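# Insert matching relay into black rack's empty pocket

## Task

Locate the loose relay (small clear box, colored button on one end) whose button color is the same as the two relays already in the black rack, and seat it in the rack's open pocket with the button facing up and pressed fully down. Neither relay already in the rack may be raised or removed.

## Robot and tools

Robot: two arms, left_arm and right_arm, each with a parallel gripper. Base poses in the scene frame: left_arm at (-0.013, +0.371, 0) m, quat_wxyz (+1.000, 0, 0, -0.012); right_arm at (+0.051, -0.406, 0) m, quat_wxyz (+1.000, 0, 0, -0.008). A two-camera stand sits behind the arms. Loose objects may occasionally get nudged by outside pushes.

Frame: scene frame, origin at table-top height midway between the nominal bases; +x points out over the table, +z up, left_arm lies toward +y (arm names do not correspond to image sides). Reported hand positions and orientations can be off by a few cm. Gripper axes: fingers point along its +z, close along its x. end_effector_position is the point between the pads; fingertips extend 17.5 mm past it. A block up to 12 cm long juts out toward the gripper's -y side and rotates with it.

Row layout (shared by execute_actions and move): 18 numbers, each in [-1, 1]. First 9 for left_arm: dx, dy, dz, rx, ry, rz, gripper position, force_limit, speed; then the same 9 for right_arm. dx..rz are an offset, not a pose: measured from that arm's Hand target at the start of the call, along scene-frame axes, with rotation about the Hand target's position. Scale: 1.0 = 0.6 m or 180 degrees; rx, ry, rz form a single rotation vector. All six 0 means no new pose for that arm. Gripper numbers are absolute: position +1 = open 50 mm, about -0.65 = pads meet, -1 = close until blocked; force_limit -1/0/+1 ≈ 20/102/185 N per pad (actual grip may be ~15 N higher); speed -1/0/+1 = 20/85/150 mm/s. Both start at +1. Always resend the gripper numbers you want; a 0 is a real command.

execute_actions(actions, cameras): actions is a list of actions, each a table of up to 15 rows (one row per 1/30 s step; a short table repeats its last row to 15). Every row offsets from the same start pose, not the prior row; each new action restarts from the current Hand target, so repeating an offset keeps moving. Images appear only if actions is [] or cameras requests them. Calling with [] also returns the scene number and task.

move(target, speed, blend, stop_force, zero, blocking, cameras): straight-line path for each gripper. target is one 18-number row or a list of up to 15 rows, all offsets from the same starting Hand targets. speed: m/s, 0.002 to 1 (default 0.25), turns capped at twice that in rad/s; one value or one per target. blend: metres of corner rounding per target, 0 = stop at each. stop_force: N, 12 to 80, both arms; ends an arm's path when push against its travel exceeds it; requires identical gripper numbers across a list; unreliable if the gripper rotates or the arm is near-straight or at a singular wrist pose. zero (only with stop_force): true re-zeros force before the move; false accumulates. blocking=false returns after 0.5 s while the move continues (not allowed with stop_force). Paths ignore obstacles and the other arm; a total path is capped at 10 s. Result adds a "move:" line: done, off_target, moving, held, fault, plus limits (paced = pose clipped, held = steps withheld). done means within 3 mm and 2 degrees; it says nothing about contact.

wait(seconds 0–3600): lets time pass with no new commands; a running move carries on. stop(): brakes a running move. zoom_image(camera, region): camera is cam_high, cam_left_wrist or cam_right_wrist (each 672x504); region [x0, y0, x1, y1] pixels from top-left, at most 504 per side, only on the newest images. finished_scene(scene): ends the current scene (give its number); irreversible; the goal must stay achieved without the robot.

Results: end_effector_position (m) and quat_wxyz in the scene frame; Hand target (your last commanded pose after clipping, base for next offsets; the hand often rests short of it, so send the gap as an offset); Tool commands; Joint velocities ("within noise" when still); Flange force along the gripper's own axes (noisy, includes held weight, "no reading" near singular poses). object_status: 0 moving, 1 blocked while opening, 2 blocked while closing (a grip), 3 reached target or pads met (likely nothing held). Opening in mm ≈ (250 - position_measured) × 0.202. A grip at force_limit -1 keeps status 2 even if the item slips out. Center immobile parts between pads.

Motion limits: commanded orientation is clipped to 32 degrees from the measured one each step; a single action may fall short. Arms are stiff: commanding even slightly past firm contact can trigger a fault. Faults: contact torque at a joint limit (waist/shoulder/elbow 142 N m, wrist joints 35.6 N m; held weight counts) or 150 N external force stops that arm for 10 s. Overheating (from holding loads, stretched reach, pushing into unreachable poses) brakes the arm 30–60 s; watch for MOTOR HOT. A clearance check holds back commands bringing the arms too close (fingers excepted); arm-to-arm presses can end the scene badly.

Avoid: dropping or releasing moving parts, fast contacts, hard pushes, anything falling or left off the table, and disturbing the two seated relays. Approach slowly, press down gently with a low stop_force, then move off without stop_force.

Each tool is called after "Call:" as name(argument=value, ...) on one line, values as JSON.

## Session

Call:
execute_actions(actions=[])

Call:
zoom_image(camera="cam_high", region=[330, 90, 580, 300])

Call:
zoom_image(camera="cam_high", region=[320, 290, 570, 500])

Scene clock: 0.00 s.
left_arm: end_effector_position=(+0.4923, +0.1071, +0.2398) position_measured=3 object_status=3 end_effector_quat_wxyz=(-0.045, +0.969, +0.237, +0.061) | right_arm: end_effector_position=(+0.2692, -0.3935, +0.1256) position_measured=2 object_status=3 end_effector_quat_wxyz=(-0.068, +0.038, +0.968, -0.237)
Joint positions: left_arm=[-0.31 0.29 0.27 -0.142 -1.496 -0.75] | right_arm=[0.976 -0.28 -0.745 0.137 -1.585 0.501]
Joint velocities: within noise
Flange force (N): no reading
Hand target: left_arm +0.4923, +0.1071, +0.2398; -0.045, +0.969, +0.237, +0.061 | right_arm +0.2692, -0.3935, +0.1256; -0.068, +0.038, +0.968, -0.237
Tool commands: left_gripper/position=+1.0 left_gripper/force_limit=+1.0 left_gripper/speed=+1.0 right_gripper/position=+1.0 right_gripper/force_limit=+1.0 right_gripper/speed=+1.0

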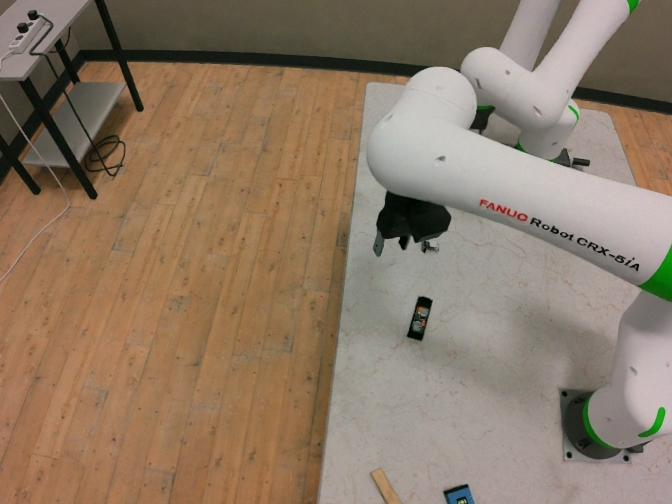

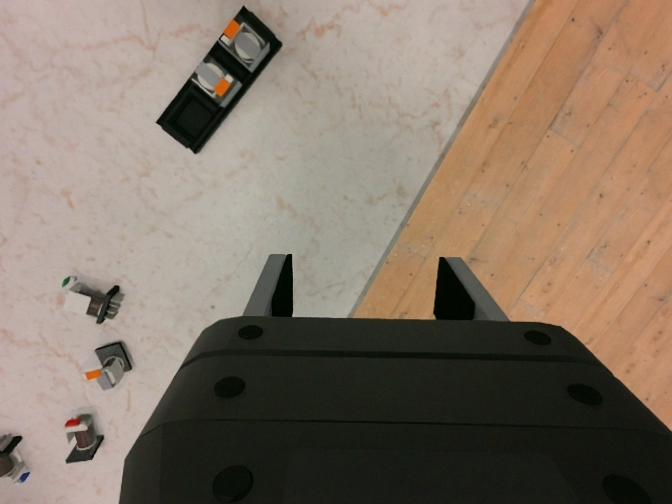

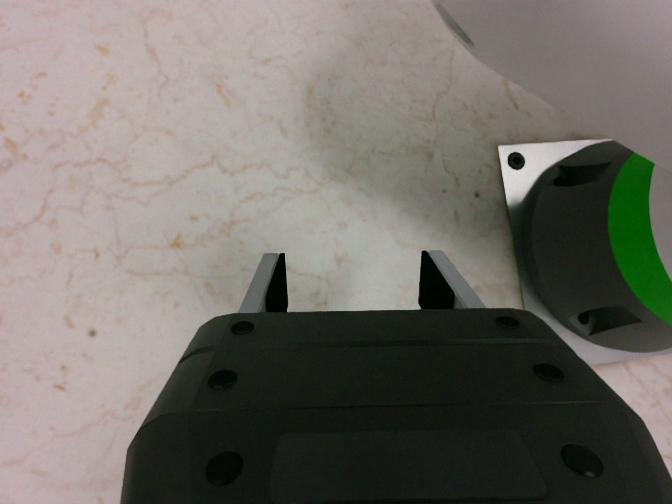

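Scaled by 2.016 from the camera's image (finer frame: 960x720).

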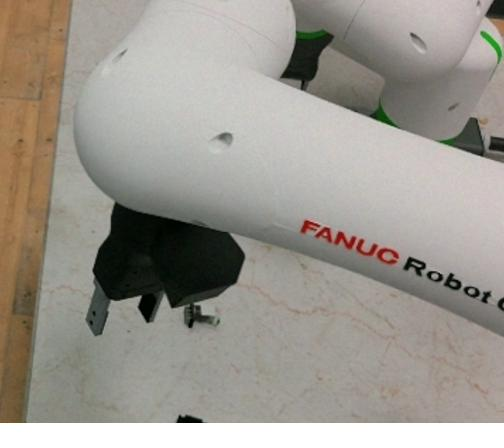

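Scaled by 2.016 from the camera's image (finer frame: 960x720).

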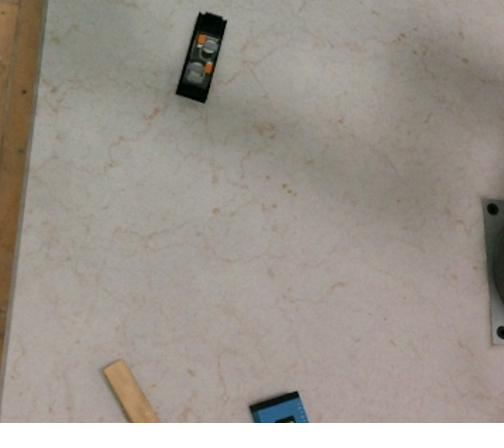

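Call:
zoom_image(camera="cam_left_wrist", region=[0, 250, 200, 490])

Call:
move(target=[-0.1505,-0.3718,-0.1163,-0.0371,0.0310,0,1,-0.7,-0.7,-0.032,-0.0442,0.4573,0,0,0,1,-0.7,0], speed=0.3, cameras=["cam_left_wrist"])

Call:
zoom_image(camera="cam_left_wrist", region=[230, 80, 460, 320])

Scaled by 2.100 from the camera's image (finer frame: 960x720).

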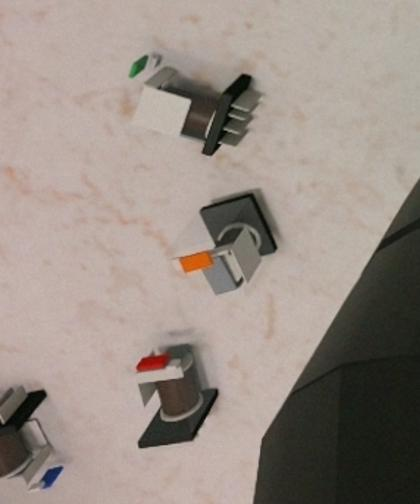

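Scene clock: 93.20 s.
left_arm: end_effector_position=(+0.4020, -0.1160, +0.1700) position_measured=3 object_status=3 end_effector_quat_wxyz=(+0.000, +0.971, +0.238, +0.000) | right_arm: end_effector_position=(+0.2500, -0.4200, +0.4000) position_measured=2 object_status=3 end_effector_quat_wxyz=(-0.068, +0.038, +0.968, -0.237)
Joint positions: left_arm=[-0.637 0.511 0.375 0 -1.434 -0.43] | right_arm=[0.975 -0.422 -0.2 0.18 -2.264 0.616]
Flange force (N): left_arm=[-1.7 5.4 -0.3] | right_arm=[5.2 3.4 3.3]
Hand target: left_arm +0.4020, -0.1160, +0.1700; +0.000, +0.971, +0.238, +0.000 | right_arm +0.2500, -0.4200, +0.4000; -0.068, +0.038, +0.968, -0.237
Off the commanded pose: left_arm 0.000 m, 0 deg | right_arm 0.000 m, 0 deg.
move: done

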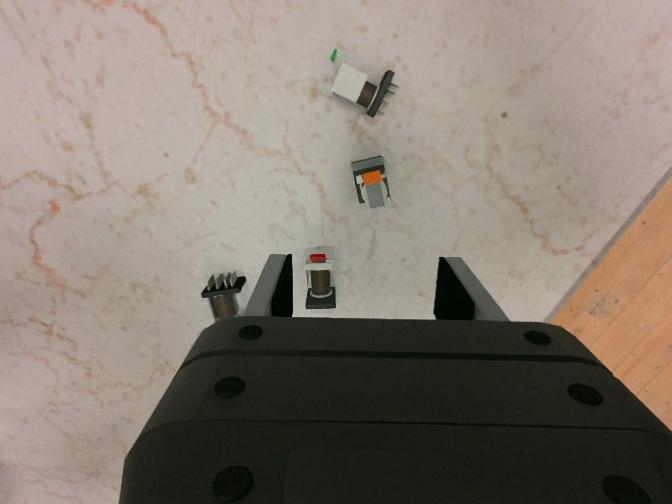

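Scaled by 2.100 from the camera's image (finer frame: 960x720).

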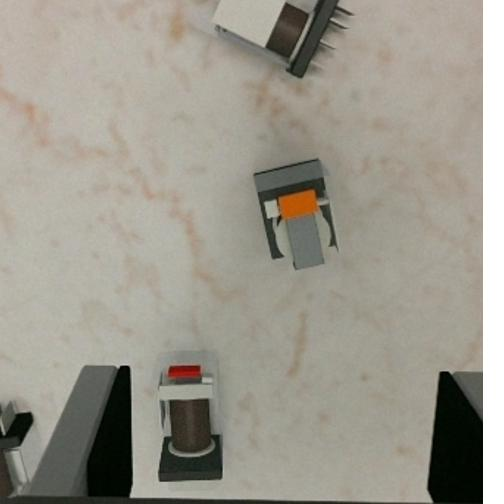

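Call:
move(target=[[0.0093,0.0232,-0.0917,0,0,-0.4289,0.67,-0.7,-0.6,0,0,0,0,0,0,1,-0.7,0],[0.0093,0.0232,-0.2133,0,0,-0.4289,0.67,-0.7,-0.6,0,0,0,0,0,0,1,-0.7,0],[0.0093,0.0232,-0.2133,0,0,-0.4289,-1,-0.7,-0.6,0,0,0,0,0,0,1,-0.7,0],[0.0093,0.0232,-0.0667,0,0,-0.4289,-1,-0.7,-0.6,0,0,0,0,0,0,1,-0.7,0]], speed=[0.5,0.1,0.1,0.2], cameras=["cam_left_wrist"])

Call:
move(target=[-0.041,0.3602,0.0667,0,0,0.2206,-1,-0.7,-0.6,0,0,0,0,0,0,1,-0.7,0], speed=0.4, cameras=["cam_left_wrist"])

Call:
zoom_image(camera="cam_left_wrist", region=[240, 80, 460, 330])

Scene clock: 149.17 s.
left_arm: end_effector_position=(+0.4076, -0.1020, +0.1300) position_measured=117 object_status=2 end_effector_quat_wxyz=(+0.000, +0.907, -0.420, +0.000) | right_arm: end_effector_position=(+0.2500, -0.4200, +0.4000) position_measured=2 object_status=3 end_effector_quat_wxyz=(-0.068, +0.038, +0.968, -0.237)
Joint positions: left_arm=[-0.614 0.512 0.282 0.001 -1.34 -1.801] | right_arm=[0.975 -0.422 -0.2 0.18 -2.264 0.616]
Flange force (N): left_arm=[6.3 2.9 0.3] | right_arm=[4.8 3.5 0.9]
Hand target: left_arm +0.4075, -0.1020, +0.1300; +0.000, +0.907, -0.420, +0.000 | right_arm +0.2500, -0.4200, +0.4000; -0.068, +0.038, +0.968, -0.237
Off the commanded pose: left_arm 0.000 m, 0 deg | right_arm 0.000 m, 0 deg.
move: done

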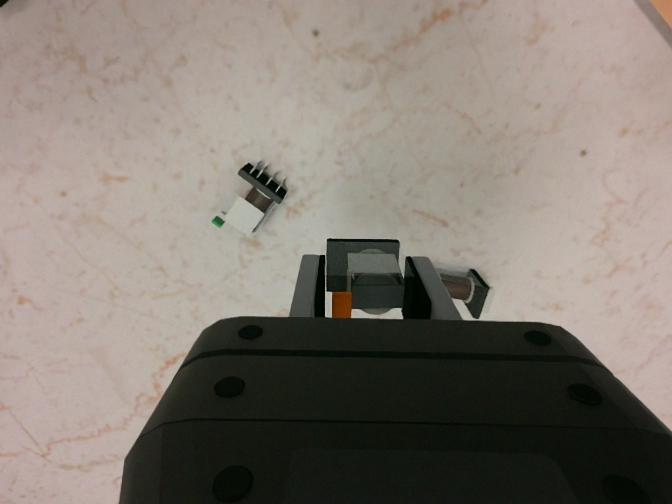

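Scene clock: 150.57 s.
left_arm: end_effector_position=(+0.3829, +0.1141, +0.1700) position_measured=117 object_status=2 end_effector_quat_wxyz=(+0.000, +0.996, -0.087, +0.000) | right_arm: end_effector_position=(+0.2500, -0.4200, +0.4000) position_measured=2 object_status=3 end_effector_quat_wxyz=(-0.068, +0.038, +0.968, -0.237)
Joint positions: left_arm=[-0.273 0.092 -0.164 0.001 -1.314 -1.449] | right_arm=[0.975 -0.422 -0.2 0.18 -2.264 0.616]
Flange force (N): left_arm=[3.0 5.6 0.3] | right_arm=[4.3 3.6 0.9]
Hand target: left_arm +0.3829, +0.1141, +0.1700; +0.000, +0.996, -0.087, +0.000 | right_arm +0.2500, -0.4200, +0.4000; -0.068, +0.038, +0.968, -0.237
Off the commanded pose: left_arm 0.000 m, 0 deg | right_arm 0.000 m, 0 deg.
move: done

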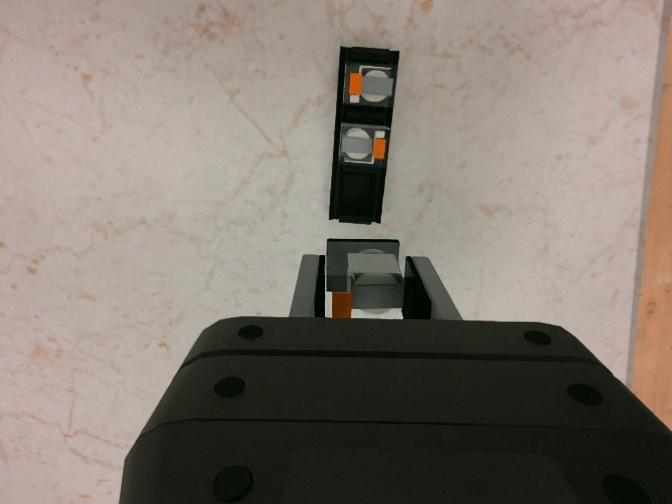

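Scaled by 2.016 from the camera's image (finer frame: 960x720).

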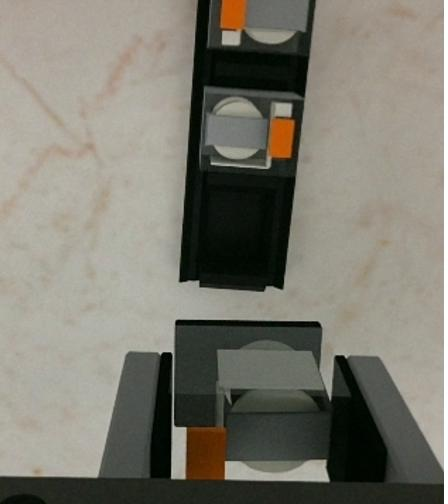

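Call:
move(target=[0.0052,0.0008,-0.12,0,0,-0.015,-1,-0.7,-0.6,0,0,0,0,0,0,1,-0.7,0], speed=0.12, cameras=["cam_left_wrist"])

Call:
zoom_image(camera="cam_left_wrist", region=[270, 120, 450, 320])

Scene clock: 193.70 s.
left_arm: end_effector_position=(+0.3861, +0.1146, +0.0980) position_measured=117 object_status=2 end_effector_quat_wxyz=(+0.000, +0.994, -0.110, +0.000) | right_arm: end_effector_position=(+0.2500, -0.4200, +0.4000) position_measured=2 object_status=3 end_effector_quat_wxyz=(-0.068, +0.038, +0.968, -0.237)
Joint positions: left_arm=[-0.27 0.158 -0.268 0.001 -1.145 -1.499] | right_arm=[0.975 -0.422 -0.2 0.18 -2.264 0.616]
Flange force (N): left_arm=[2.8 4.9 0.6] | right_arm=[5.0 3.5 2.0]
Hand target: left_arm +0.3861, +0.1146, +0.0980; +0.000, +0.994, -0.110, +0.000 | right_arm +0.2500, -0.4200, +0.4000; -0.068, +0.038, +0.968, -0.237
Off the commanded pose: left_arm 0.000 m, 0 deg | right_arm 0.000 m, 0 deg.
move: done

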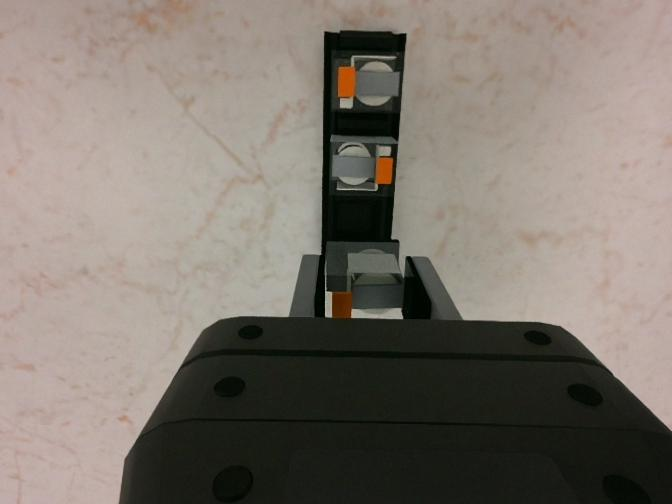

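Scaled by 2.520 from the camera's image (finer frame: 960x720).

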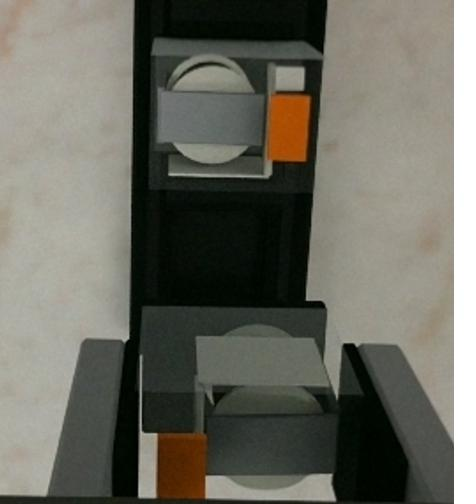

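Call:
move(target=[[0,0,-0.055,0,0,0,-1,-0.7,-0.6,0,0,0,0,0,0,1,-0.7,0],[0,0,-0.1,0,0,0,-1,-0.7,-0.6,0,0,0,0,0,0,1,-0.7,0]], speed=[0.06,0.02], stop_force=13, cameras=["cam_left_wrist"])

Scene clock: 223.37 s.
left_arm: end_effector_position=(+0.3862, +0.1145, +0.0458) position_measured=117 object_status=2 end_effector_quat_wxyz=(+0.000, +0.994, -0.110, +0.000) | right_arm: end_effector_position=(+0.2500, -0.4200, +0.4000) position_measured=2 object_status=3 end_effector_quat_wxyz=(-0.068, +0.038, +0.968, -0.237)
Joint positions: left_arm=[-0.27 0.22 -0.33 0.001 -1.019 -1.499] | right_arm=[0.975 -0.422 -0.2 0.18 -2.264 0.616]
Flange force (N): left_arm=[-5.3 0.3 -46.6] | right_arm=[5.4 3.5 2.1]
Hand target: left_arm +0.3862, +0.1145, +0.0458; +0.000, +0.994, -0.110, +0.000 (not the last commanded pose) | right_arm +0.2500, -0.4200, +0.4000; -0.068, +0.038, +0.968, -0.237
Off the commanded pose: left_arm 0.008 m, 0 deg | right_arm 0.000 m, 0 deg.
move: contact (left_arm); path passed 1 of 2 targets

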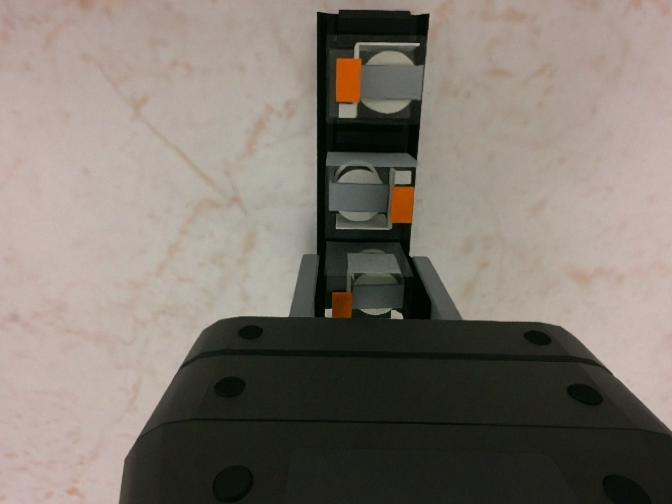

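Call:
move(target=[[0,0,0.001,0,0,0,1,-0.7,-0.7,0,0,0,0,0,0,1,-0.7,0],[0,0,0.06,0,0,0,1,-0.7,-0.7,0,0,0,0,0,0,1,-0.7,0],[0,0,0.06,0,0,0,-1,-0.7,0,0,0,0,0,0,0,1,-0.7,0]], speed=[0.02,0.15,0.1])

Call:
move(target=[0,0,-0.05,0,0,0,-1,-0.7,0,0,0,0,0,0,0,1,-0.7,0], speed=0.025, stop_force=25)

Call:
move(target=[0,0,0.18,0,0,0,-1,-0.7,0,0,0,0,0,0,0,1,-0.7,0], speed=0.25, cameras=["cam_left_wrist","cam_high"])

Call:
zoom_image(camera="cam_left_wrist", region=[260, 20, 480, 320])

Scene clock: 232.73 s.
left_arm: end_effector_position=(+0.3862, +0.1145, +0.0818) position_measured=252 object_status=3 end_effector_quat_wxyz=(+0.000, +0.994, -0.110, +0.000) | right_arm: end_effector_position=(+0.2500, -0.4200, +0.4000) position_measured=2 object_status=3 end_effector_quat_wxyz=(-0.068, +0.038, +0.968, -0.237)
Joint positions: left_arm=[-0.27 0.175 -0.289 0.001 -1.106 -1.499] | right_arm=[0.975 -0.422 -0.2 0.18 -2.264 0.616]
Flange force (N): left_arm=[3.0 5.0 0.4] | right_arm=[5.0 3.9 1.1]
Hand target: left_arm +0.3862, +0.1145, +0.0818; +0.000, +0.994, -0.110, +0.000 | right_arm +0.2500, -0.4200, +0.4000; -0.068, +0.038, +0.968, -0.237
Off the commanded pose: left_arm 0.000 m, 0 deg | right_arm 0.000 m, 0 deg.
move: done

Scene clock: 234.03 s.
left_arm: end_effector_position=(+0.3863, +0.1145, +0.0648) position_measured=252 object_status=3 end_effector_quat_wxyz=(+0.000, +0.994, -0.110, +0.001) | right_arm: end_effector_position=(+0.2500, -0.4200, +0.4000) position_measured=2 object_status=3 end_effector_quat_wxyz=(-0.068, +0.038, +0.968, -0.237)
Joint positions: left_arm=[-0.27 0.196 -0.309 0.001 -1.065 -1.499] | right_arm=[0.975 -0.422 -0.2 0.18 -2.264 0.616]
Flange force (N): left_arm=[-4.1 3.9 -42.2] | right_arm=[4.9 3.5 1.9]
Hand target: left_arm +0.3863, +0.1145, +0.0648; +0.000, +0.994, -0.110, +0.001 (not the last commanded pose) | right_arm +0.2500, -0.4200, +0.4000; -0.068, +0.038, +0.968, -0.237
Off the commanded pose: left_arm 0.013 m, 0 deg | right_arm 0.000 m, 0 deg.
move: contact (left_arm)

Scene clock: 234.93 s.
left_arm: end_effector_position=(+0.3863, +0.1145, +0.1729) position_measured=252 object_status=3 end_effector_quat_wxyz=(+0.000, +0.994, -0.110, +0.001) | right_arm: end_effector_position=(+0.2500, -0.4200, +0.4000) position_measured=2 object_status=3 end_effector_quat_wxyz=(-0.068, +0.038, +0.968, -0.237)
Joint positions: left_arm=[-0.27 0.096 -0.153 0.001 -1.321 -1.499] | right_arm=[0.975 -0.422 -0.2 0.18 -2.264 0.616]
Flange force (N): left_arm=[3.1 5.5 -0.8] | right_arm=[4.8 3.2 2.0]
Hand target: left_arm +0.3863, +0.1145, +0.1728; +0.000, +0.994, -0.110, +0.001 | right_arm +0.2500, -0.4200, +0.4000; -0.068, +0.038, +0.968, -0.237
Off the commanded pose: left_arm 0.000 m, 0 deg | right_arm 0.000 m, 0 deg.
move: done
Images, in order (width x height): cam_high 672x504, cam_left_wrist 672x504.

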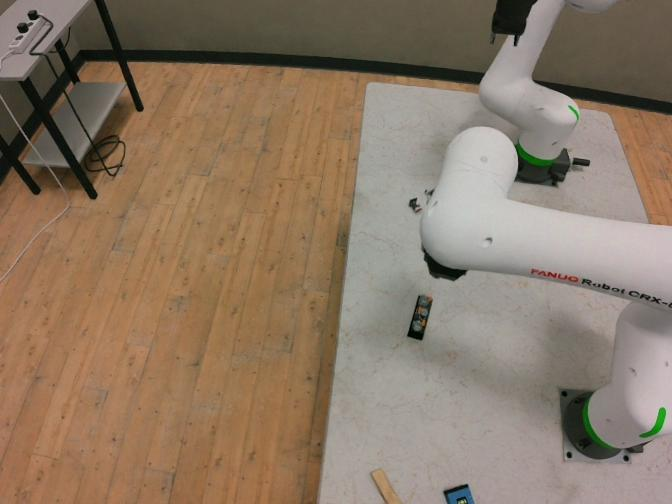

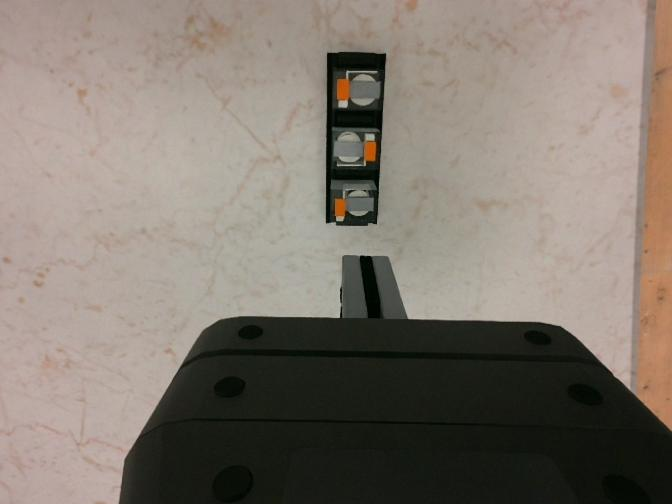

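Scaled by 1.680 from the camera's image (finer frame: 960x720).

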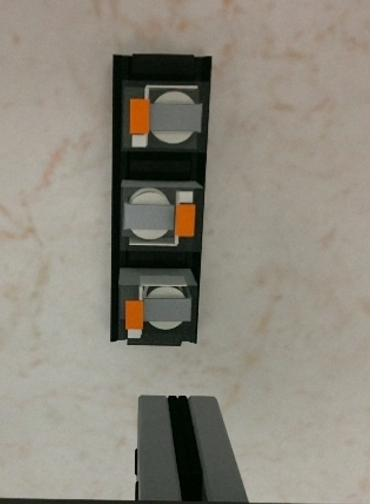

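Call:
finished_scene(scene=3)

The scene is finished: the task was done.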